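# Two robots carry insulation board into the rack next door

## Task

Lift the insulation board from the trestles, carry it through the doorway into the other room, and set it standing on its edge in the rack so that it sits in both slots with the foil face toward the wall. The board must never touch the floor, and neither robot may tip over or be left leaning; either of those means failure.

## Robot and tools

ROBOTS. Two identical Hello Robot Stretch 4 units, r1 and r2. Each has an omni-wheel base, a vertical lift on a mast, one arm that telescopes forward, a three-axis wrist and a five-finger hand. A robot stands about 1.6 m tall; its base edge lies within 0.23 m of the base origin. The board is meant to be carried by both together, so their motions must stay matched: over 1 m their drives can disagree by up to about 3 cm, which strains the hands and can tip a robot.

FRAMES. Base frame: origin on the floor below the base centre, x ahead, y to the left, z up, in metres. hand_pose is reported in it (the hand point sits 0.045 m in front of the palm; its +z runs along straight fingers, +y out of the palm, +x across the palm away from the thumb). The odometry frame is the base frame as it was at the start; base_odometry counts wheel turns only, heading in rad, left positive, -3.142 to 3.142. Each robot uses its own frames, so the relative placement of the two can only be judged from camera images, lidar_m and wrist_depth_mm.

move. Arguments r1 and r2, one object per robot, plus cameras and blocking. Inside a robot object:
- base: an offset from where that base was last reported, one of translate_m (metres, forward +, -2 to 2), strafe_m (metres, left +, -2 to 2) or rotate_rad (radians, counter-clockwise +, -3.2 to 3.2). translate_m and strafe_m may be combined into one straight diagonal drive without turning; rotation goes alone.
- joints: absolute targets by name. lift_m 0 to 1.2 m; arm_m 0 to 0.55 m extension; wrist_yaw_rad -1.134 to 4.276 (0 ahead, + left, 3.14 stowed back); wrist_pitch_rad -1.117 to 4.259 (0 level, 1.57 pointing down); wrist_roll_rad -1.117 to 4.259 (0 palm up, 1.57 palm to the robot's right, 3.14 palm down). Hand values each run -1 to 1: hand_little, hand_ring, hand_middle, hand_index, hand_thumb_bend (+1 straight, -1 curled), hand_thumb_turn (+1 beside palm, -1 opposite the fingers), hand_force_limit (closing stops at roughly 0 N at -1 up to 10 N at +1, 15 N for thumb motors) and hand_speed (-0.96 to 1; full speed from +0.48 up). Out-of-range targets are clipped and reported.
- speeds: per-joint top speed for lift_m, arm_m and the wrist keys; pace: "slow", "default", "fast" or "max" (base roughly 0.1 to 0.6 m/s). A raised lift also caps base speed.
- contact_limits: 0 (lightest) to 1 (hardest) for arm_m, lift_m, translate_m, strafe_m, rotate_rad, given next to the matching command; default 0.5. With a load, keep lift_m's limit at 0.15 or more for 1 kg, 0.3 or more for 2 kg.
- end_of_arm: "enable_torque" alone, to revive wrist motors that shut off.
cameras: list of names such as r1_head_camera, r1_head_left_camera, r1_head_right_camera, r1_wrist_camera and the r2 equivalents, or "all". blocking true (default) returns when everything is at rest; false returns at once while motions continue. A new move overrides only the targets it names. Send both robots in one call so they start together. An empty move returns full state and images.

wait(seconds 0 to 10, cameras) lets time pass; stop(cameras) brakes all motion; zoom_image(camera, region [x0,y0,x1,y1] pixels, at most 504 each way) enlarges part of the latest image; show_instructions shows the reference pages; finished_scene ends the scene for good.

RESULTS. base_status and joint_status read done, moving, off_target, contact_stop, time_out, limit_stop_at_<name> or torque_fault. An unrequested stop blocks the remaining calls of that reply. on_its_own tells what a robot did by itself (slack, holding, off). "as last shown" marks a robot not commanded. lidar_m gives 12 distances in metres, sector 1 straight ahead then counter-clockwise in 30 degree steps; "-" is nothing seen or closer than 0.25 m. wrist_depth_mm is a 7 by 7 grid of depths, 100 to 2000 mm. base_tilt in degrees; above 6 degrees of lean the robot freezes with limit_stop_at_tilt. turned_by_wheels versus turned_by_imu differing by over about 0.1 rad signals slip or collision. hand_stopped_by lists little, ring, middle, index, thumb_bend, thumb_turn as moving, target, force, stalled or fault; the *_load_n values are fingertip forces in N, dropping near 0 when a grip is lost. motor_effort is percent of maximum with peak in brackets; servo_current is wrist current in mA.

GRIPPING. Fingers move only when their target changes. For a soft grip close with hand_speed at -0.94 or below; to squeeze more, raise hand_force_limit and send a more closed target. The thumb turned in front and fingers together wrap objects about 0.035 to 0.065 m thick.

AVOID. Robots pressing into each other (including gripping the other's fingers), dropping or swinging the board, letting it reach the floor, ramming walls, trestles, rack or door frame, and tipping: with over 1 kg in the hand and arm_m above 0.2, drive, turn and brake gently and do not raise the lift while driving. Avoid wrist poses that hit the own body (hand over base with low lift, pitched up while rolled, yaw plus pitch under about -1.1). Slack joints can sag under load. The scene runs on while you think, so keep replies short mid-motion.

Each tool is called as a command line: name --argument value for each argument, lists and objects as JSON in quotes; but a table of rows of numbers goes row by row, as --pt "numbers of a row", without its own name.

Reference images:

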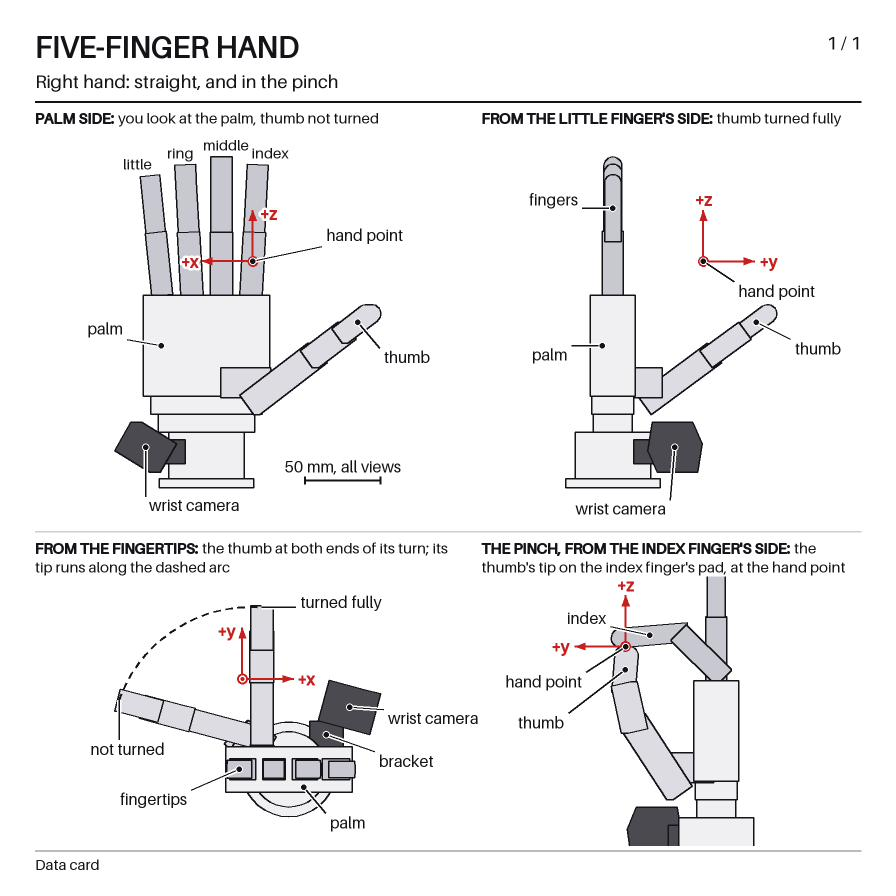

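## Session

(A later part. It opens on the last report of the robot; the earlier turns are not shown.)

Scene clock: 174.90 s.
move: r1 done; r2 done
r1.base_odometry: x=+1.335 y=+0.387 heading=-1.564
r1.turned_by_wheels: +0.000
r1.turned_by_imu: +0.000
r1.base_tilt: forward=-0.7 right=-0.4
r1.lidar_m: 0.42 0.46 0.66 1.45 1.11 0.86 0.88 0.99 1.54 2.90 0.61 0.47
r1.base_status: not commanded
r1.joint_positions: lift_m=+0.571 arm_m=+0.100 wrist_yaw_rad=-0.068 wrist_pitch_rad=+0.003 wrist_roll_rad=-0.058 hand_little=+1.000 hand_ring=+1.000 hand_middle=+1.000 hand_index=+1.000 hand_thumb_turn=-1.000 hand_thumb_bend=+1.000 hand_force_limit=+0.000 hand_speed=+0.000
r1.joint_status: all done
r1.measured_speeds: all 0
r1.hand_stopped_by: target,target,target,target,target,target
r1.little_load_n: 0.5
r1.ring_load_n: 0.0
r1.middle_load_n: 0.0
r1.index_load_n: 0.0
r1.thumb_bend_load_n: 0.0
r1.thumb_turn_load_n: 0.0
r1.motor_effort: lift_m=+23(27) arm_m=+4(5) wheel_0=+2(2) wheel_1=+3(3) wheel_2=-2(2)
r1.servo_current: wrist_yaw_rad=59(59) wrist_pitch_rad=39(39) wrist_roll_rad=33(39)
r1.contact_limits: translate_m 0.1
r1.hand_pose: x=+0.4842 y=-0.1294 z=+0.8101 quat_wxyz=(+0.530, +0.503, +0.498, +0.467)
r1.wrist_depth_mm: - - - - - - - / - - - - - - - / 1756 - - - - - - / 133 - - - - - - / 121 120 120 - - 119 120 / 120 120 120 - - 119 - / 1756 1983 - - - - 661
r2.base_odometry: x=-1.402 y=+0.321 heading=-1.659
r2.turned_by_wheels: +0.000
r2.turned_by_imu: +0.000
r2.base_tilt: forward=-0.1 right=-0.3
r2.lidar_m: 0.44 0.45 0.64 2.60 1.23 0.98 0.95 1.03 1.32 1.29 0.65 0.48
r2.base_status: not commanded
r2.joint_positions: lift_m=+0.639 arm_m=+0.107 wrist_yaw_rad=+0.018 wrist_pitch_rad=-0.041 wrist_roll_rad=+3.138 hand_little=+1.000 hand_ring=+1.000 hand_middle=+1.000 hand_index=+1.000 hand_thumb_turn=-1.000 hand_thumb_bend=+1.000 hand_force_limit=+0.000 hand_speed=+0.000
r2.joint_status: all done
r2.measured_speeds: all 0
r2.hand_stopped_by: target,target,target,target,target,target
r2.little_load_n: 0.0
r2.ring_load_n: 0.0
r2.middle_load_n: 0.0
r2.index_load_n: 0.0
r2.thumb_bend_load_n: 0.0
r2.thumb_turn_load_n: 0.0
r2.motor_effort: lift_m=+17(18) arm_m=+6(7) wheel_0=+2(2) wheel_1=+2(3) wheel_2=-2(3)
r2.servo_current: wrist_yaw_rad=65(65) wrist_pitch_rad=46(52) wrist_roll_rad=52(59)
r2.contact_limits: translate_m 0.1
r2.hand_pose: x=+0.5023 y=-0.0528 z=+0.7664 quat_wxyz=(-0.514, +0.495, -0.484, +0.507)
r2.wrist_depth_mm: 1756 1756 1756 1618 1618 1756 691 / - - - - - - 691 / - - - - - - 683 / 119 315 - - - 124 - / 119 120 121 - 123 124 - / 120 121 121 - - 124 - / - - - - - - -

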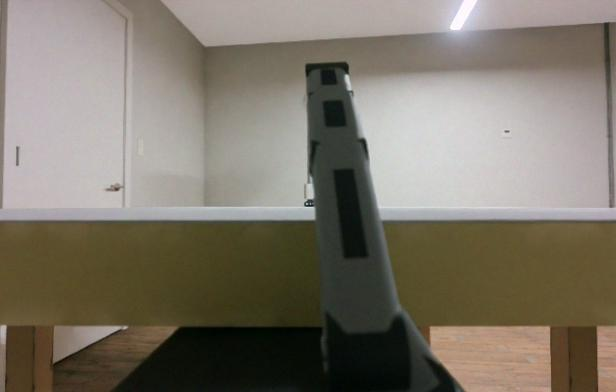

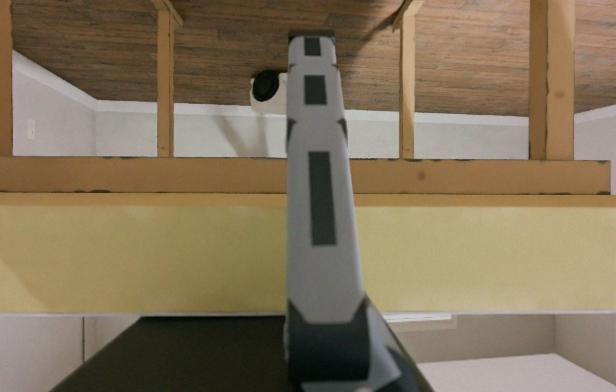

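move --r1 '{"joints":{"hand_thumb_bend":0.25,"hand_speed":-0.5}}' --r2 '{"joints":{"hand_thumb_bend":0.25,"hand_speed":-0.5}}' --cameras '["r1_head_camera","r1_wrist_camera","r2_head_camera","r2_wrist_camera"]'

Scene clock: 177.77 s.
move: r1 done; r2 done
r1.base_odometry: x=+1.335 y=+0.387 heading=-1.564
r1.turned_by_wheels: +0.000
r1.turned_by_imu: -0.001
r1.base_tilt: forward=-0.6 right=-0.4
r1.lidar_m: 0.41 0.44 0.64 1.42 1.09 0.89 0.86 0.97 1.55 2.89 0.60 0.44
r1.base_status: not commanded
r1.joint_positions: lift_m=+0.571 arm_m=+0.100 wrist_yaw_rad=-0.068 wrist_pitch_rad=+0.003 wrist_roll_rad=-0.058 hand_little=+1.000 hand_ring=+1.000 hand_middle=+1.000 hand_index=+1.000 hand_thumb_turn=-1.000 hand_thumb_bend=+0.250 hand_force_limit=+0.000 hand_speed=-0.500
r1.joint_status: all done
r1.measured_speeds: all 0
r1.hand_stopped_by: target,target,target,target,target,target
r1.little_load_n: 0.0
r1.ring_load_n: 0.0
r1.middle_load_n: -0.5
r1.index_load_n: -0.5
r1.thumb_bend_load_n: 0.0
r1.thumb_turn_load_n: 0.0
r1.motor_effort: lift_m=+22(23) arm_m=+4(5) wheel_0=+2(3) wheel_1=+3(4) wheel_2=-2(2)
r1.servo_current: wrist_yaw_rad=52(59) wrist_pitch_rad=33(39) wrist_roll_rad=46(46)
r1.contact_limits: translate_m 0.1
r1.hand_pose: x=+0.4842 y=-0.1294 z=+0.8101 quat_wxyz=(+0.530, +0.503, +0.498, +0.467)
r1.wrist_depth_mm: - - - - - - - / - - - - - - - / 1708 - - - - - - / 133 - - - - - - / 121 121 120 - 120 120 120 / 120 120 120 - - 119 - / 1756 - - - - - 661
r2.base_odometry: x=-1.402 y=+0.321 heading=-1.659
r2.turned_by_wheels: +0.000
r2.turned_by_imu: +0.001
r2.base_tilt: forward=-0.1 right=-0.3
r2.lidar_m: 0.45 0.46 0.63 2.61 1.21 0.96 0.94 1.02 1.32 1.29 0.65 0.48
r2.base_status: not commanded
r2.joint_positions: lift_m=+0.639 arm_m=+0.107 wrist_yaw_rad=+0.018 wrist_pitch_rad=-0.041 wrist_roll_rad=+3.138 hand_little=+1.000 hand_ring=+1.000 hand_middle=+1.000 hand_index=+1.000 hand_thumb_turn=-1.000 hand_thumb_bend=+0.250 hand_force_limit=+0.000 hand_speed=-0.500
r2.joint_status: all done
r2.measured_speeds: all 0
r2.hand_stopped_by: target,target,target,target,target,target
r2.little_load_n: 0.0
r2.ring_load_n: 0.0
r2.middle_load_n: 0.0
r2.index_load_n: 0.0
r2.thumb_bend_load_n: 0.0
r2.thumb_turn_load_n: 0.0
r2.motor_effort: lift_m=+17(17) arm_m=+7(7) wheel_0=+2(2) wheel_1=+2(2) wheel_2=-3(3)
r2.servo_current: wrist_yaw_rad=46(72) wrist_pitch_rad=52(52) wrist_roll_rad=52(65)
r2.contact_limits: translate_m 0.1
r2.hand_pose: x=+0.5023 y=-0.0528 z=+0.7664 quat_wxyz=(-0.514, +0.495, -0.484, +0.507)
r2.wrist_depth_mm: 1756 1808 1808 1756 1756 1756 699 / - - - - - - 691 / - - - - - - 683 / 120 312 - - - 124 473 / 119 120 121 - 123 124 - / 120 120 121 - - 124 - / - - - - - - -

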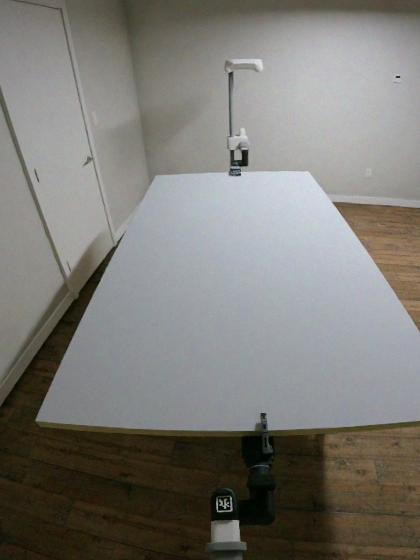

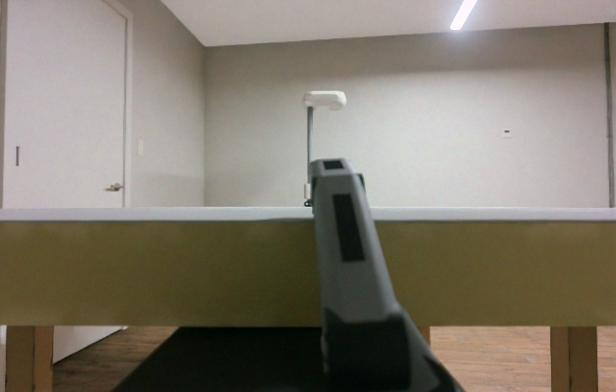

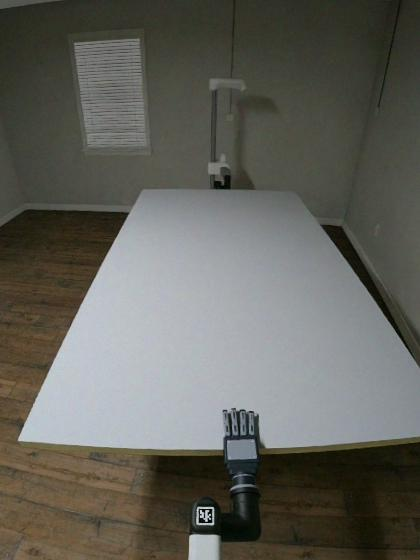

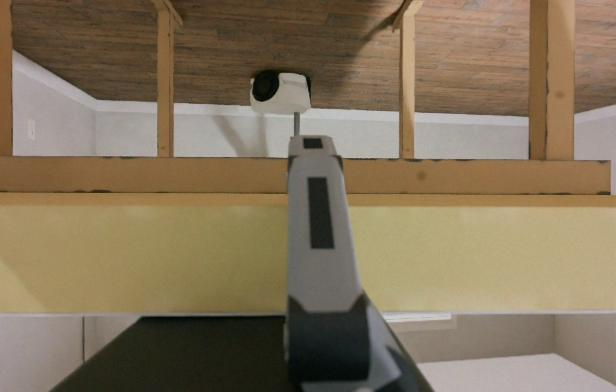

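move --r1 '{"joints":{"hand_thumb_bend":-0.4,"hand_speed":-0.94,"hand_force_limit":0.0}}' --r2 '{"joints":{"hand_thumb_bend":-0.4,"hand_speed":-0.94,"hand_force_limit":0.0}}' --cameras '["r1_head_camera","r1_wrist_camera","r2_head_camera","r2_wrist_camera"]'

Scene clock: 184.33 s.
move: r1 off_target; r2 off_target
r1.base_odometry: x=+1.335 y=+0.387 heading=-1.564
r1.turned_by_wheels: +0.000
r1.turned_by_imu: -0.001
r1.base_tilt: forward=-0.6 right=-0.3
r1.lidar_m: 0.43 0.46 0.65 1.46 1.07 0.89 0.86 0.98 1.54 2.89 0.59 0.44
r1.base_status: not commanded
r1.joint_positions: lift_m=+0.571 arm_m=+0.100 wrist_yaw_rad=-0.068 wrist_pitch_rad=+0.003 wrist_roll_rad=-0.058 hand_little=+1.000 hand_ring=+1.000 hand_middle=+1.000 hand_index=+1.000 hand_thumb_turn=-1.000 hand_thumb_bend=-0.158 hand_force_limit=+0.000 hand_speed=-0.940
r1.joint_status: hand_thumb_bend off_target (ended at -0.158, target -0.400); the others done
r1.measured_speeds: all 0
r1.hand_stopped_by: target,target,target,target,force,target
r1.little_load_n: 0.0
r1.ring_load_n: 0.0
r1.middle_load_n: 0.0
r1.index_load_n: 0.0
r1.thumb_bend_load_n: 7.5
r1.thumb_turn_load_n: 0.5
r1.motor_effort: lift_m=+22(23) arm_m=+4(5) wheel_0=+2(3) wheel_1=+3(4) wheel_2=-2(3)
r1.servo_current: wrist_yaw_rad=52(65) wrist_pitch_rad=33(46) wrist_roll_rad=33(46)
r1.contact_limits: translate_m 0.1
r1.hand_pose: x=+0.4842 y=-0.1294 z=+0.8102 quat_wxyz=(+0.530, +0.503, +0.498, +0.467)
r1.wrist_depth_mm: - - - - - - - / - - - - - - - / 1708 - - - - - - / 153 - - - - - - / 121 121 120 - 120 120 120 / 120 120 120 - - 119 - / 1708 1983 - - - - 1661
r2.base_odometry: x=-1.402 y=+0.321 heading=-1.659
r2.turned_by_wheels: +0.000
r2.turned_by_imu: +0.002
r2.base_tilt: forward=+0.1 right=-0.3
r2.lidar_m: 0.44 0.47 0.61 2.62 1.23 0.96 0.94 1.01 1.31 1.30 0.64 0.48
r2.base_status: not commanded
r2.joint_positions: lift_m=+0.639 arm_m=+0.107 wrist_yaw_rad=+0.018 wrist_pitch_rad=-0.041 wrist_roll_rad=+3.138 hand_little=+1.000 hand_ring=+1.000 hand_middle=+1.000 hand_index=+1.000 hand_thumb_turn=-1.000 hand_thumb_bend=-0.232 hand_force_limit=+0.000 hand_speed=-0.940
r2.joint_status: hand_thumb_bend off_target (ended at -0.232, target -0.400); the others done
r2.measured_speeds: all 0
r2.hand_stopped_by: target,target,target,target,force,target
r2.little_load_n: 0.0
r2.ring_load_n: 0.0
r2.middle_load_n: 0.0
r2.index_load_n: 0.0
r2.thumb_bend_load_n: 7.0
r2.thumb_turn_load_n: 1.0
r2.motor_effort: lift_m=+18(18) arm_m=+6(7) wheel_0=+2(2) wheel_1=+2(3) wheel_2=-2(3)
r2.servo_current: wrist_yaw_rad=39(78) wrist_pitch_rad=46(52) wrist_roll_rad=59(65)
r2.contact_limits: translate_m 0.1
r2.hand_pose: x=+0.5023 y=-0.0528 z=+0.7664 quat_wxyz=(-0.514, +0.495, -0.484, +0.507)
r2.wrist_depth_mm: 1708 1708 1808 1708 1756 1756 699 / - - - - - - 691 / - - - - - - 691 / 145 150 153 108 - 166 - / 120 121 121 - 123 124 - / 120 120 121 - - 124 - / - - - - - - -

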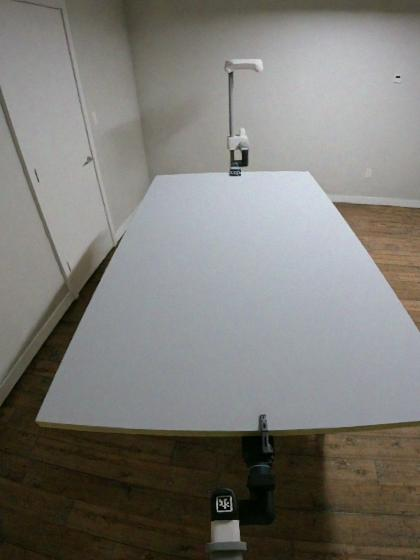

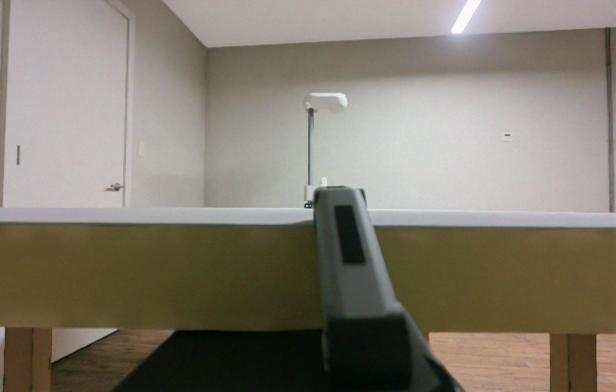

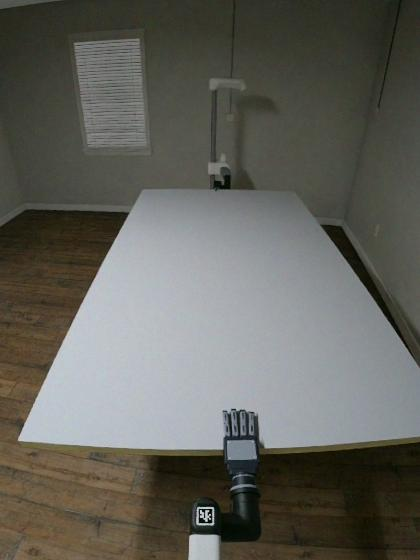

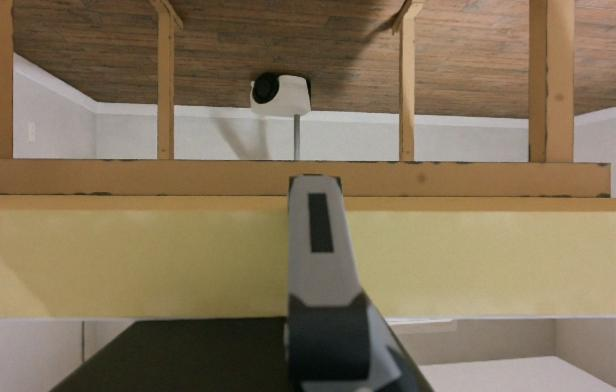

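move --r1 '{"joints":{"hand_thumb_bend":-0.6,"hand_force_limit":0.7}}' --r2 '{"joints":{"hand_thumb_bend":-0.6,"hand_force_limit":0.7}}' --cameras '["r1_wrist_camera","r2_wrist_camera"]'

Scene clock: 186.63 s.
move: r1 off_target; r2 off_target
r1.base_odometry: x=+1.335 y=+0.387 heading=-1.564
r1.turned_by_wheels: +0.000
r1.turned_by_imu: +0.000
r1.base_tilt: forward=-0.6 right=-0.3
r1.lidar_m: 0.42 0.46 0.66 1.46 1.10 0.87 0.88 0.98 1.55 2.89 0.57 0.46
r1.base_status: not commanded
r1.joint_positions: lift_m=+0.571 arm_m=+0.100 wrist_yaw_rad=-0.068 wrist_pitch_rad=+0.003 wrist_roll_rad=-0.059 hand_little=+1.000 hand_ring=+1.000 hand_middle=+1.000 hand_index=+1.000 hand_thumb_turn=-1.000 hand_thumb_bend=-0.217 hand_force_limit=+0.700 hand_speed=-0.940
r1.joint_status: hand_thumb_bend off_target (ended at -0.217, target -0.600); the others done
r1.measured_speeds: all 0
r1.hand_stopped_by: target,target,target,target,force,target
r1.little_load_n: 0.0
r1.ring_load_n: 0.0
r1.middle_load_n: 0.0
r1.index_load_n: 0.5
r1.thumb_bend_load_n: 12.5
r1.thumb_turn_load_n: 1.5
r1.motor_effort: lift_m=+21(22) arm_m=+4(5) wheel_0=+2(2) wheel_1=+3(3) wheel_2=-2(2)
r1.servo_current: wrist_yaw_rad=52(59) wrist_pitch_rad=33(39) wrist_roll_rad=39(39)
r1.contact_limits: translate_m 0.1
r1.hand_pose: x=+0.4842 y=-0.1294 z=+0.8103 quat_wxyz=(+0.530, +0.503, +0.498, +0.467)
r1.wrist_depth_mm: - - - - - - - / - - - - - - - / 1756 - - - - - - / 178 - - - - - - / 121 121 121 - 120 120 120 / 120 120 120 - - 119 - / 1756 - - - - - 1708
r2.base_odometry: x=-1.402 y=+0.321 heading=-1.659
r2.turned_by_wheels: +0.000
r2.turned_by_imu: +0.001
r2.base_tilt: forward=+0.0 right=-0.3
r2.lidar_m: 0.45 0.46 0.64 2.60 1.20 0.96 0.94 1.04 1.32 1.29 0.65 0.49
r2.base_status: not commanded
r2.joint_positions: lift_m=+0.639 arm_m=+0.107 wrist_yaw_rad=+0.018 wrist_pitch_rad=-0.041 wrist_roll_rad=+3.138 hand_little=+1.000 hand_ring=+1.000 hand_middle=+1.000 hand_index=+1.000 hand_thumb_turn=-1.000 hand_thumb_bend=-0.326 hand_force_limit=+0.700 hand_speed=-0.940
r2.joint_status: hand_thumb_bend off_target (ended at -0.326, target -0.600); the others done
r2.measured_speeds: all 0
r2.hand_stopped_by: target,target,target,target,force,target
r2.little_load_n: 0.0
r2.ring_load_n: 0.0
r2.middle_load_n: 0.0
r2.index_load_n: 0.0
r2.thumb_bend_load_n: 12.5
r2.thumb_turn_load_n: 1.5
r2.motor_effort: lift_m=+18(18) arm_m=+7(7) wheel_0=+2(2) wheel_1=+2(3) wheel_2=-3(3)
r2.servo_current: wrist_yaw_rad=52(72) wrist_pitch_rad=46(52) wrist_roll_rad=46(65)
r2.contact_limits: translate_m 0.1
r2.hand_pose: x=+0.5023 y=-0.0528 z=+0.7663 quat_wxyz=(-0.514, +0.495, -0.484, +0.507)
r2.wrist_depth_mm: 1708 1756 1756 1756 1708 1708 699 / - - - - - - 691 / - - - - - - 691 / 158 - - 110 - 187 - / 120 121 121 - 123 124 - / 120 121 121 - - 124 - / - - - - - - -

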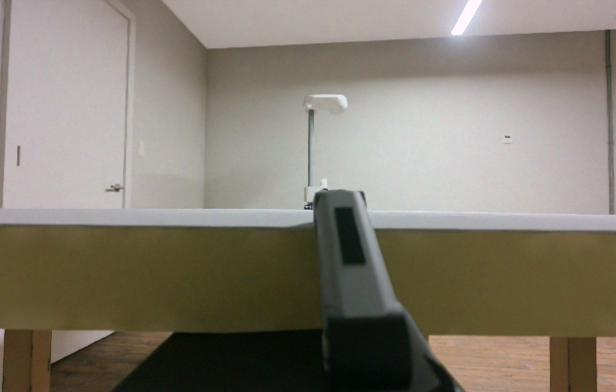

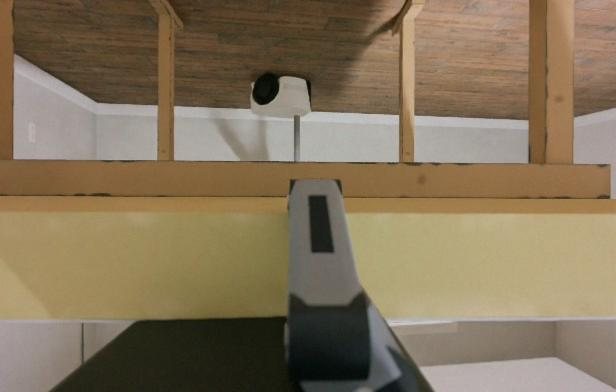

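move --r1 '{"joints":{"lift_m":0.591},"speeds":{"lift_m":0.03}}' --r2 '{"joints":{"lift_m":0.659},"speeds":{"lift_m":0.03}}' --cameras '["all"]'

Scene clock: 188.00 s.
move: r1 done; r2 done
r1.base_odometry: x=+1.335 y=+0.387 heading=-1.564
r1.turned_by_wheels: +0.000
r1.turned_by_imu: +0.000
r1.base_tilt: forward=-0.6 right=-0.5
r1.lidar_m: 0.43 0.46 0.66 1.45 1.10 0.88 0.86 0.94 1.55 2.91 0.59 0.48
r1.base_status: not commanded
r1.joint_positions: lift_m=+0.590 arm_m=+0.100 wrist_yaw_rad=-0.068 wrist_pitch_rad=+0.006 wrist_roll_rad=-0.059 hand_little=+1.000 hand_ring=+1.000 hand_middle=+1.000 hand_index=+1.000 hand_thumb_turn=-1.000 hand_thumb_bend=-0.217 hand_force_limit=+0.700 hand_speed=-0.940
r1.joint_status: all done
r1.measured_speeds: all 0
r1.hand_stopped_by: target,target,target,target,force,target
r1.little_load_n: 0.0
r1.ring_load_n: 0.0
r1.middle_load_n: 0.0
r1.index_load_n: 0.0
r1.thumb_bend_load_n: 9.5
r1.thumb_turn_load_n: 0.0
r1.motor_effort: lift_m=+25(30) arm_m=+4(5) wheel_0=+1(2) wheel_1=+3(4) wheel_2=-2(2)
r1.servo_current: wrist_yaw_rad=52(52) wrist_pitch_rad=26(46) wrist_roll_rad=39(39)
r1.contact_limits: translate_m 0.1
r1.hand_pose: x=+0.4844 y=-0.1294 z=+0.8294 quat_wxyz=(+0.529, +0.504, +0.499, +0.466)
r1.wrist_depth_mm: - - - - - - - / - - - - - - - / 1708 - - - - - - / 276 - - - - - - / 121 121 121 120 120 120 120 / 121 120 120 - - 119 - / 1708 1983 - - - - 661
r2.base_odometry: x=-1.402 y=+0.321 heading=-1.659
r2.turned_by_wheels: +0.000
r2.turned_by_imu: +0.000
r2.base_tilt: forward=-0.1 right=-0.4
r2.lidar_m: 0.45 0.47 0.62 2.61 1.21 0.97 0.94 1.02 1.32 1.27 0.65 0.49
r2.base_status: not commanded
r2.joint_positions: lift_m=+0.658 arm_m=+0.107 wrist_yaw_rad=+0.018 wrist_pitch_rad=-0.040 wrist_roll_rad=+3.138 hand_little=+1.000 hand_ring=+1.000 hand_middle=+1.000 hand_index=+1.000 hand_thumb_turn=-1.000 hand_thumb_bend=-0.326 hand_force_limit=+0.700 hand_speed=-0.940
r2.joint_status: all done
r2.measured_speeds: all 0
r2.hand_stopped_by: target,target,target,target,force,target
r2.little_load_n: 0.0
r2.ring_load_n: 0.0
r2.middle_load_n: 0.0
r2.index_load_n: 0.0
r2.thumb_bend_load_n: 13.0
r2.thumb_turn_load_n: 2.5
r2.motor_effort: lift_m=+29(31) arm_m=+6(7) wheel_0=+1(2) wheel_1=+2(2) wheel_2=-3(3)
r2.servo_current: wrist_yaw_rad=52(72) wrist_pitch_rad=39(52) wrist_roll_rad=46(65)
r2.contact_limits: translate_m 0.1
r2.hand_pose: x=+0.5024 y=-0.0528 z=+0.7853 quat_wxyz=(-0.514, +0.495, -0.485, +0.506)
r2.wrist_depth_mm: 1756 1661 1661 1708 1661 1661 676 / - - - - - - - / - - - - - - - / 121 609 - 110 260 480 - / 120 121 122 - 124 125 - / 120 121 121 - - 125 - / - - - - - - -
pictures: r1_head_camera, r1_head_left_camera, r1_head_right_camera, r1_wrist_camera, r2_head_camera, r2_head_left_camera, r2_head_right_camera, r2_wrist_camera

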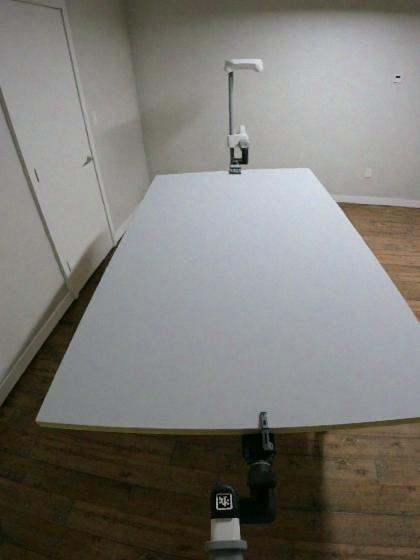

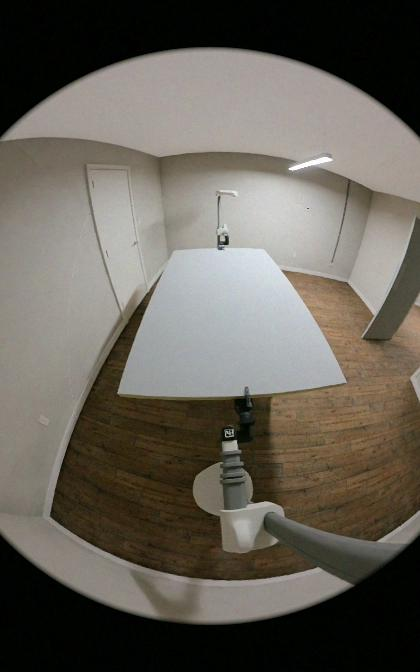

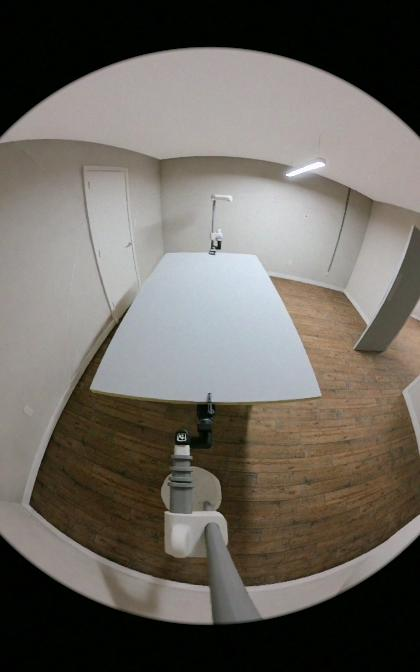

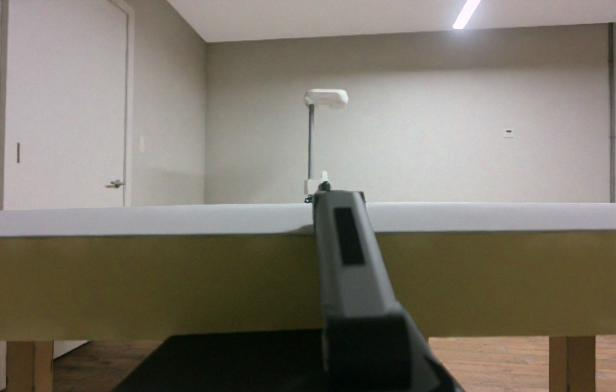

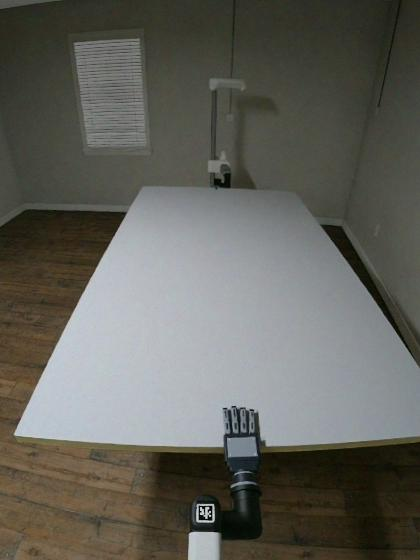

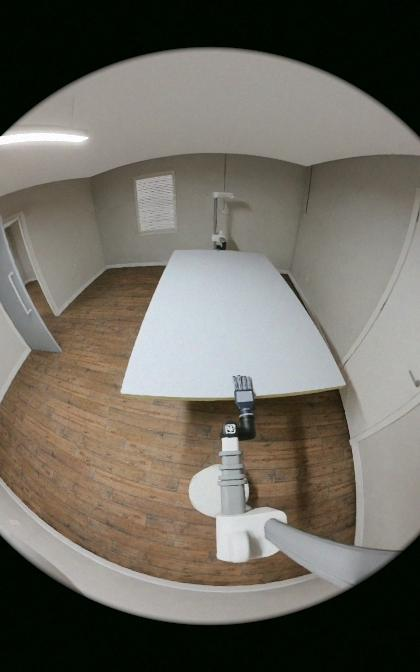

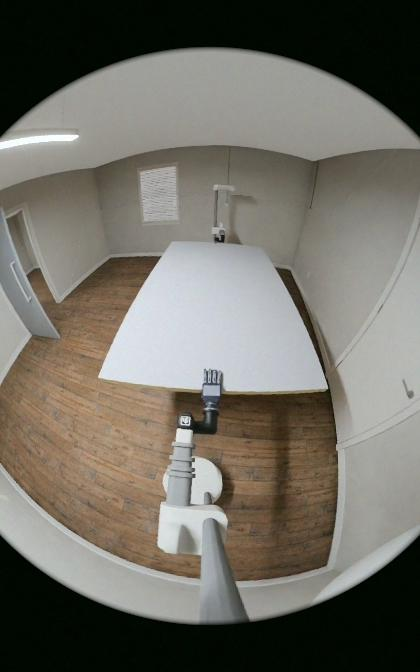

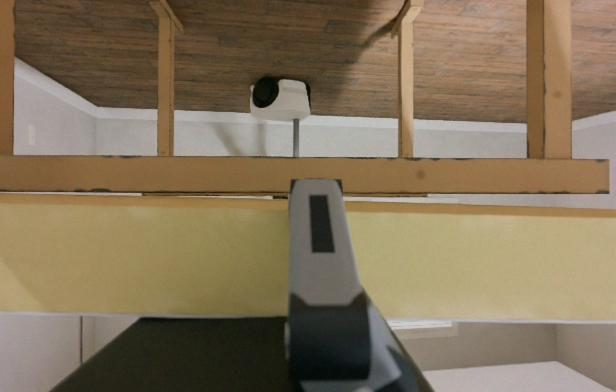

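move --r1 '{"joints":{"hand_thumb_bend":-0.7,"lift_m":0.691},"speeds":{"lift_m":0.08}}' --r2 '{"joints":{"hand_thumb_bend":-0.7,"lift_m":0.759},"speeds":{"lift_m":0.08}}' --cameras '["r1_wrist_camera","r2_wrist_camera"]'

Scene clock: 193.40 s.
move: r1 off_target; r2 off_target
r1.base_odometry: x=+1.335 y=+0.387 heading=-1.564
r1.turned_by_wheels: +0.000
r1.turned_by_imu: -0.001
r1.base_tilt: forward=-0.6 right=-0.4
r1.lidar_m: 0.43 0.46 0.68 1.45 1.13 0.87 0.86 0.99 1.54 2.89 0.59 0.45
r1.base_status: not commanded
r1.joint_positions: lift_m=+0.690 arm_m=+0.100 wrist_yaw_rad=-0.068 wrist_pitch_rad=+0.006 wrist_roll_rad=-0.061 hand_little=+1.000 hand_ring=+1.000 hand_middle=+1.000 hand_index=+1.000 hand_thumb_turn=-1.000 hand_thumb_bend=-0.237 hand_force_limit=+0.700 hand_speed=-0.940
r1.joint_status: hand_thumb_bend off_target (ended at -0.237, target -0.700); the others done
r1.measured_speeds: all 0
r1.hand_stopped_by: target,target,target,target,force,target
r1.little_load_n: 0.0
r1.ring_load_n: 0.0
r1.middle_load_n: 0.0
r1.index_load_n: 0.0
r1.thumb_bend_load_n: 13.0
r1.thumb_turn_load_n: -1.5
r1.motor_effort: lift_m=+26(31) arm_m=+4(4) wheel_0=+1(2) wheel_1=+3(3) wheel_2=-2(2)
r1.servo_current: wrist_yaw_rad=46(65) wrist_pitch_rad=39(39) wrist_roll_rad=39(39)
r1.contact_limits: translate_m 0.1
r1.hand_pose: x=+0.4844 y=-0.1293 z=+0.9293 quat_wxyz=(+0.529, +0.503, +0.500, +0.466)
r1.wrist_depth_mm: - - - - - - - / - - - - - - - / - - - - - - - / - - - - - - - / 146 121 120 120 120 120 120 / 121 121 120 - - 119 - / 121 1921 - - - - 1808
r2.base_odometry: x=-1.402 y=+0.321 heading=-1.659
r2.turned_by_wheels: +0.000
r2.turned_by_imu: +0.001
r2.base_tilt: forward=+0.2 right=-0.1
r2.lidar_m: 0.44 0.46 0.65 2.61 1.21 0.96 0.95 1.02 1.31 1.28 0.66 0.49
r2.base_status: not commanded
r2.joint_positions: lift_m=+0.758 arm_m=+0.107 wrist_yaw_rad=+0.018 wrist_pitch_rad=-0.040 wrist_roll_rad=+3.138 hand_little=+1.000 hand_ring=+1.000 hand_middle=+1.000 hand_index=+1.000 hand_thumb_turn=-1.000 hand_thumb_bend=-0.326 hand_force_limit=+0.700 hand_speed=-0.940
r2.joint_status: hand_thumb_bend off_target (ended at -0.326, target -0.700); the others done
r2.measured_speeds: all 0
r2.hand_stopped_by: target,target,target,target,force,target
r2.little_load_n: 0.0
r2.ring_load_n: 0.0
r2.middle_load_n: 0.0
r2.index_load_n: 0.0
r2.thumb_bend_load_n: 13.5
r2.thumb_turn_load_n: 4.0
r2.motor_effort: lift_m=+29(32) arm_m=+6(6) wheel_0=+2(2) wheel_1=+2(2) wheel_2=-2(3)
r2.servo_current: wrist_yaw_rad=52(72) wrist_pitch_rad=52(59) wrist_roll_rad=46(72)
r2.contact_limits: translate_m 0.1
r2.hand_pose: x=+0.5023 y=-0.0528 z=+0.8853 quat_wxyz=(-0.514, +0.495, -0.485, +0.506)
r2.wrist_depth_mm: 1863 1808 1921 1921 1863 1921 1708 / - - - - - - - / - - - - - - - / 120 - - - - - - / 120 121 122 - 124 125 - / - 121 121 - - 124 - / - - - - - - -

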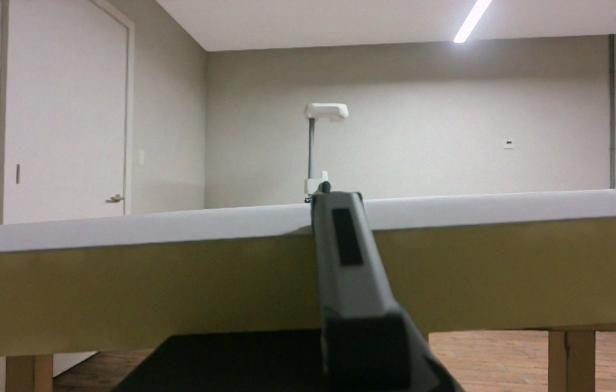

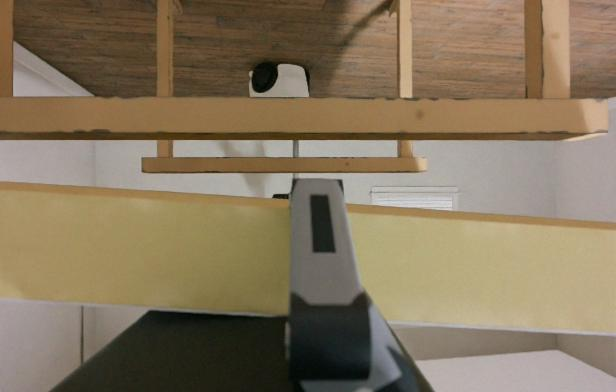

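wait --seconds 1 --cameras '["r1_wrist_camera","r2_wrist_camera","r1_head_camera"]'

zoom_image --camera "r1_wrist_camera" --region '[100, 180, 560, 392]'

zoom_image --camera "r2_wrist_camera" --region '[100, 180, 560, 392]'

Scene clock: 197.17 s.
r1.base_odometry: x=+1.335 y=+0.387 heading=-1.564
r1.turned_by_wheels: +0.000
r1.turned_by_imu: -0.001
r1.base_tilt: forward=-0.5 right=-0.4
r1.lidar_m: 0.40 0.44 0.67 1.46 1.09 0.89 0.86 0.96 1.55 2.90 0.57 0.44
r1.base_status: not commanded
r1.joint_positions: lift_m=+0.690 arm_m=+0.100 wrist_yaw_rad=-0.068 wrist_pitch_rad=+0.006 wrist_roll_rad=-0.061 hand_little=+1.000 hand_ring=+1.000 hand_middle=+1.000 hand_index=+1.000 hand_thumb_turn=-1.000 hand_thumb_bend=-0.237 hand_force_limit=+0.700 hand_speed=-0.940
r1.joint_status: hand_thumb_bend off_target (ended at -0.237, target -0.700); the others done
r1.measured_speeds: all 0
r1.hand_stopped_by: target,target,target,target,force,target
r1.little_load_n: 0.0
r1.ring_load_n: 0.0
r1.middle_load_n: 0.0
r1.index_load_n: 0.0
r1.thumb_bend_load_n: 13.0
r1.thumb_turn_load_n: -2.0
r1.motor_effort: lift_m=+26(31) arm_m=+4(4) wheel_0=+2(2) wheel_1=+3(3) wheel_2=-2(2)
r1.servo_current: wrist_yaw_rad=46(65) wrist_pitch_rad=33(39) wrist_roll_rad=39(39)
r1.contact_limits: translate_m 0.1
r1.hand_pose: x=+0.4844 y=-0.1293 z=+0.9293 quat_wxyz=(+0.529, +0.503, +0.500, +0.466)
r1.wrist_depth_mm: - - - - - - - / - - - - - - - / - - - - - - - / - - - - - - - / 147 121 120 120 120 120 120 / 120 120 120 - - 119 - / 121 1863 - - - - 1863
r2.base_odometry: x=-1.402 y=+0.321 heading=-1.659
r2.turned_by_wheels: +0.000
r2.turned_by_imu: +0.001
r2.base_tilt: forward=+0.0 right=-0.2
r2.lidar_m: 0.43 0.47 0.64 2.62 1.21 0.96 0.94 1.02 1.32 1.29 0.66 0.48
r2.base_status: not commanded
r2.joint_positions: lift_m=+0.758 arm_m=+0.107 wrist_yaw_rad=+0.018 wrist_pitch_rad=-0.040 wrist_roll_rad=+3.138 hand_little=+1.000 hand_ring=+1.000 hand_middle=+1.000 hand_index=+1.000 hand_thumb_turn=-1.000 hand_thumb_bend=-0.326 hand_force_limit=+0.700 hand_speed=-0.940
r2.joint_status: hand_thumb_bend off_target (ended at -0.326, target -0.700); the others done
r2.measured_speeds: all 0
r2.hand_stopped_by: target,target,target,target,force,target
r2.little_load_n: 0.0
r2.ring_load_n: 0.0
r2.middle_load_n: 0.0
r2.index_load_n: 0.0
r2.thumb_bend_load_n: 13.0
r2.thumb_turn_load_n: 4.0
r2.motor_effort: lift_m=+29(32) arm_m=+6(6) wheel_0=+1(2) wheel_1=+2(2) wheel_2=-2(3)
r2.servo_current: wrist_yaw_rad=65(72) wrist_pitch_rad=52(59) wrist_roll_rad=46(72)
r2.contact_limits: translate_m 0.1
r2.hand_pose: x=+0.5023 y=-0.0528 z=+0.8853 quat_wxyz=(-0.514, +0.495, -0.485, +0.506)
r2.wrist_depth_mm: 1808 1808 1921 1921 1921 1921 1708 / - - - - - - - / - - - - - - - / 121 - - - - - - / 120 121 122 - 124 125 - / - 121 121 - - 124 - / - - - - - - -
wait: 1.00 s; at rest from the start
pictures: r1_head_camera, r1_wrist_camera, r2_wrist_camera

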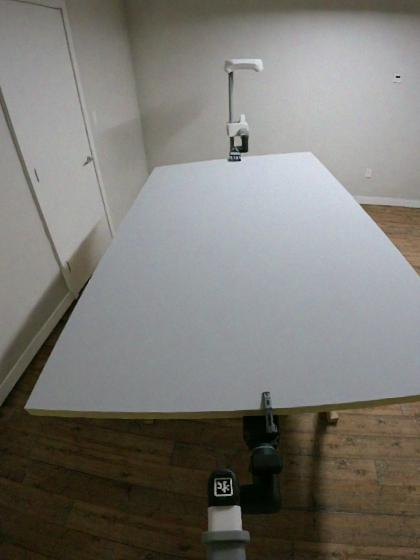

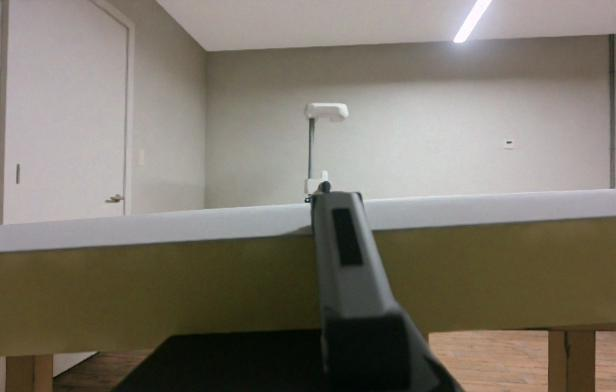

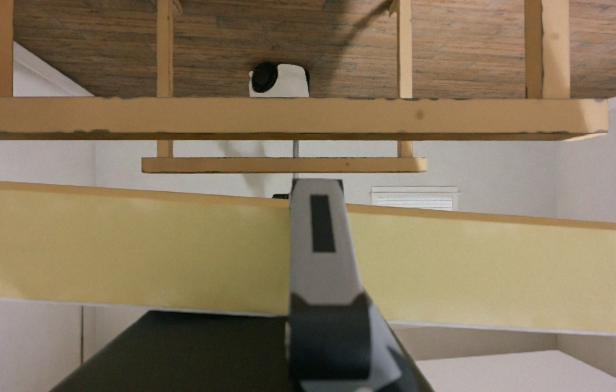

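Scaled by 1.096.

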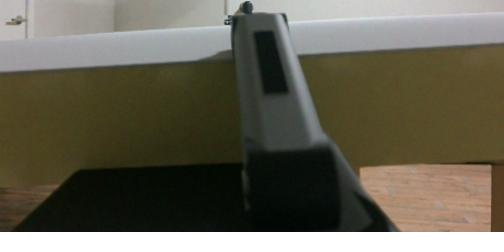

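Scaled by 1.096.

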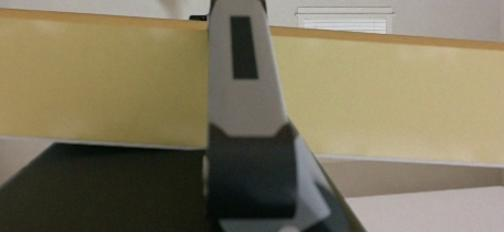

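move --r1 '{"joints":{"lift_m":0.592},"speeds":{"lift_m":0.08}}' --r2 '{"joints":{"lift_m":0.660},"speeds":{"lift_m":0.08}}'

move --r1 '{"joints":{"lift_m":0.571},"speeds":{"lift_m":0.02}}' --r2 '{"joints":{"lift_m":0.639},"speeds":{"lift_m":0.02}}' --cameras '["r1_wrist_camera","r2_wrist_camera"]'

Scene clock: 204.20 s.
move: r1 done; r2 done
r1.base_odometry: x=+1.335 y=+0.387 heading=-1.564
r1.turned_by_wheels: +0.000
r1.turned_by_imu: -0.001
r1.base_tilt: forward=-0.6 right=-0.5
r1.lidar_m: 0.41 0.43 0.66 1.46 1.09 0.88 0.84 0.99 1.55 2.90 0.60 0.45
r1.base_status: not commanded
r1.joint_positions: lift_m=+0.592 arm_m=+0.100 wrist_yaw_rad=-0.068 wrist_pitch_rad=+0.006 wrist_roll_rad=-0.061 hand_little=+1.000 hand_ring=+1.000 hand_middle=+1.000 hand_index=+1.000 hand_thumb_turn=-1.000 hand_thumb_bend=-0.237 hand_force_limit=+0.700 hand_speed=-0.940
r1.joint_status: all done
r1.measured_speeds: all 0
r1.hand_stopped_by: target,target,target,target,force,target
r1.little_load_n: 0.0
r1.ring_load_n: 0.0
r1.middle_load_n: 0.0
r1.index_load_n: 0.0
r1.thumb_bend_load_n: 11.0
r1.thumb_turn_load_n: 0.5
r1.motor_effort: lift_m=+20(28) arm_m=+4(4) wheel_0=+2(2) wheel_1=+3(4) wheel_2=-2(2)
r1.servo_current: wrist_yaw_rad=52(65) wrist_pitch_rad=33(39) wrist_roll_rad=39(46)
r1.contact_limits: translate_m 0.1
r1.hand_pose: x=+0.4844 y=-0.1293 z=+0.8308 quat_wxyz=(+0.529, +0.503, +0.500, +0.466)
r1.wrist_depth_mm: - - - - - - - / - - - - - - - / - - - - - - - / 278 - - - - - - / 121 121 120 120 120 120 120 / 121 121 120 - - 119 - / 1618 1808 - - - - 661
r2.base_odometry: x=-1.402 y=+0.321 heading=-1.659
r2.turned_by_wheels: +0.000
r2.turned_by_imu: +0.001
r2.base_tilt: forward=-0.1 right=-0.4
r2.lidar_m: 0.44 0.47 0.62 2.61 1.23 0.96 0.94 1.00 1.31 1.28 0.64 0.49
r2.base_status: not commanded
r2.joint_positions: lift_m=+0.660 arm_m=+0.107 wrist_yaw_rad=+0.018 wrist_pitch_rad=-0.040 wrist_roll_rad=+3.138 hand_little=+1.000 hand_ring=+1.000 hand_middle=+1.000 hand_index=+1.000 hand_thumb_turn=-1.000 hand_thumb_bend=-0.326 hand_force_limit=+0.700 hand_speed=-0.940
r2.joint_status: all done
r2.measured_speeds: all 0
r2.hand_stopped_by: target,target,target,target,force,target
r2.little_load_n: 0.0
r2.ring_load_n: 0.0
r2.middle_load_n: 0.0
r2.index_load_n: 0.0
r2.thumb_bend_load_n: 13.0
r2.thumb_turn_load_n: 2.5
r2.motor_effort: lift_m=+22(26) arm_m=+6(6) wheel_0=+1(2) wheel_1=+2(2) wheel_2=-3(3)
r2.servo_current: wrist_yaw_rad=59(78) wrist_pitch_rad=52(59) wrist_roll_rad=59(59)
r2.contact_limits: translate_m 0.1
r2.hand_pose: x=+0.5023 y=-0.0528 z=+0.7868 quat_wxyz=(-0.514, +0.495, -0.485, +0.506)
r2.wrist_depth_mm: 1708 1756 1708 1661 1756 1808 683 / - - - - - - - / - - - - - - - / 121 591 - 109 271 554 - / 120 121 122 - 124 125 - / 120 121 121 - - 125 - / - - - - - - -
pictures: none

Scene clock: 205.60 s.
move: r1 done; r2 done
r1.base_odometry: x=+1.335 y=+0.387 heading=-1.564
r1.turned_by_wheels: +0.000
r1.turned_by_imu: +0.000
r1.base_tilt: forward=-0.7 right=-0.4
r1.lidar_m: 0.44 0.45 0.65 1.46 1.10 0.88 0.83 0.98 1.53 2.90 0.58 0.46
r1.base_status: not commanded
r1.joint_positions: lift_m=+0.571 arm_m=+0.100 wrist_yaw_rad=-0.068 wrist_pitch_rad=+0.003 wrist_roll_rad=-0.061 hand_little=+1.000 hand_ring=+1.000 hand_middle=+1.000 hand_index=+1.000 hand_thumb_turn=-1.000 hand_thumb_bend=-0.237 hand_force_limit=+0.700 hand_speed=-0.940
r1.joint_status: all done
r1.measured_speeds: all 0
r1.hand_stopped_by: target,target,target,target,force,target
r1.little_load_n: 0.5
r1.ring_load_n: 0.0
r1.middle_load_n: 0.0
r1.index_load_n: 0.0
r1.thumb_bend_load_n: 14.0
r1.thumb_turn_load_n: 2.5
r1.motor_effort: lift_m=+14(23) arm_m=+4(4) wheel_0=+2(2) wheel_1=+3(3) wheel_2=-2(2)
r1.servo_current: wrist_yaw_rad=46(59) wrist_pitch_rad=26(39) wrist_roll_rad=33(39)
r1.contact_limits: translate_m 0.1
r1.hand_pose: x=+0.4843 y=-0.1293 z=+0.8108 quat_wxyz=(+0.530, +0.503, +0.499, +0.466)
r1.wrist_depth_mm: - - - - - - - / - - - - - - - / 1708 - - - - - - / 179 - - - - - - / 121 121 121 121 120 120 120 / 121 120 120 - - 119 - / 1756 1983 - - - - 1661
r2.base_odometry: x=-1.402 y=+0.321 heading=-1.659
r2.turned_by_wheels: +0.000
r2.turned_by_imu: +0.001
r2.base_tilt: forward=-0.1 right=-0.3
r2.lidar_m: 0.44 0.46 0.63 2.62 1.23 0.96 0.94 1.03 1.31 1.29 0.65 0.48
r2.base_status: not commanded
r2.joint_positions: lift_m=+0.639 arm_m=+0.107 wrist_yaw_rad=+0.018 wrist_pitch_rad=-0.040 wrist_roll_rad=+3.138 hand_little=+1.000 hand_ring=+1.000 hand_middle=+1.000 hand_index=+1.000 hand_thumb_turn=-1.000 hand_thumb_bend=-0.326 hand_force_limit=+0.700 hand_speed=-0.940
r2.joint_status: all done
r2.measured_speeds: all 0
r2.hand_stopped_by: target,target,target,target,force,target
r2.little_load_n: 0.0
r2.ring_load_n: 0.0
r2.middle_load_n: 0.0
r2.index_load_n: 0.0
r2.thumb_bend_load_n: 12.5
r2.thumb_turn_load_n: 1.5
r2.motor_effort: lift_m=+18(23) arm_m=+6(6) wheel_0=+2(2) wheel_1=+2(2) wheel_2=-3(3)
r2.servo_current: wrist_yaw_rad=65(65) wrist_pitch_rad=52(52) wrist_roll_rad=46(65)
r2.contact_limits: translate_m 0.1
r2.hand_pose: x=+0.5023 y=-0.0528 z=+0.7661 quat_wxyz=(-0.514, +0.495, -0.485, +0.506)
r2.wrist_depth_mm: 1661 1708 1708 1756 1661 1756 691 / - - - - - - 676 / - - - - - - 676 / 160 - - 110 - 189 - / 120 121 121 - 123 124 - / 120 121 121 - - 124 - / - - - - - - -

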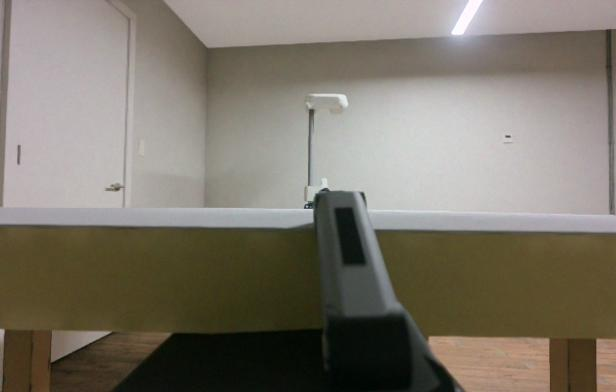

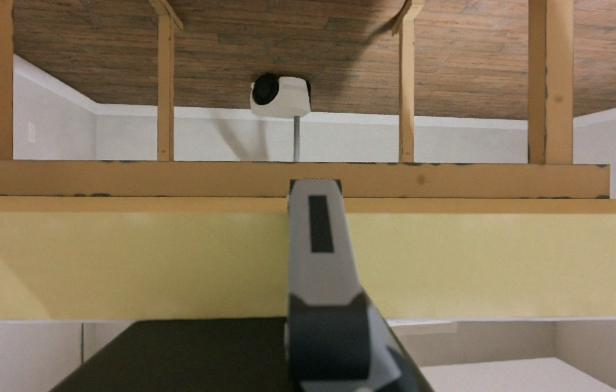

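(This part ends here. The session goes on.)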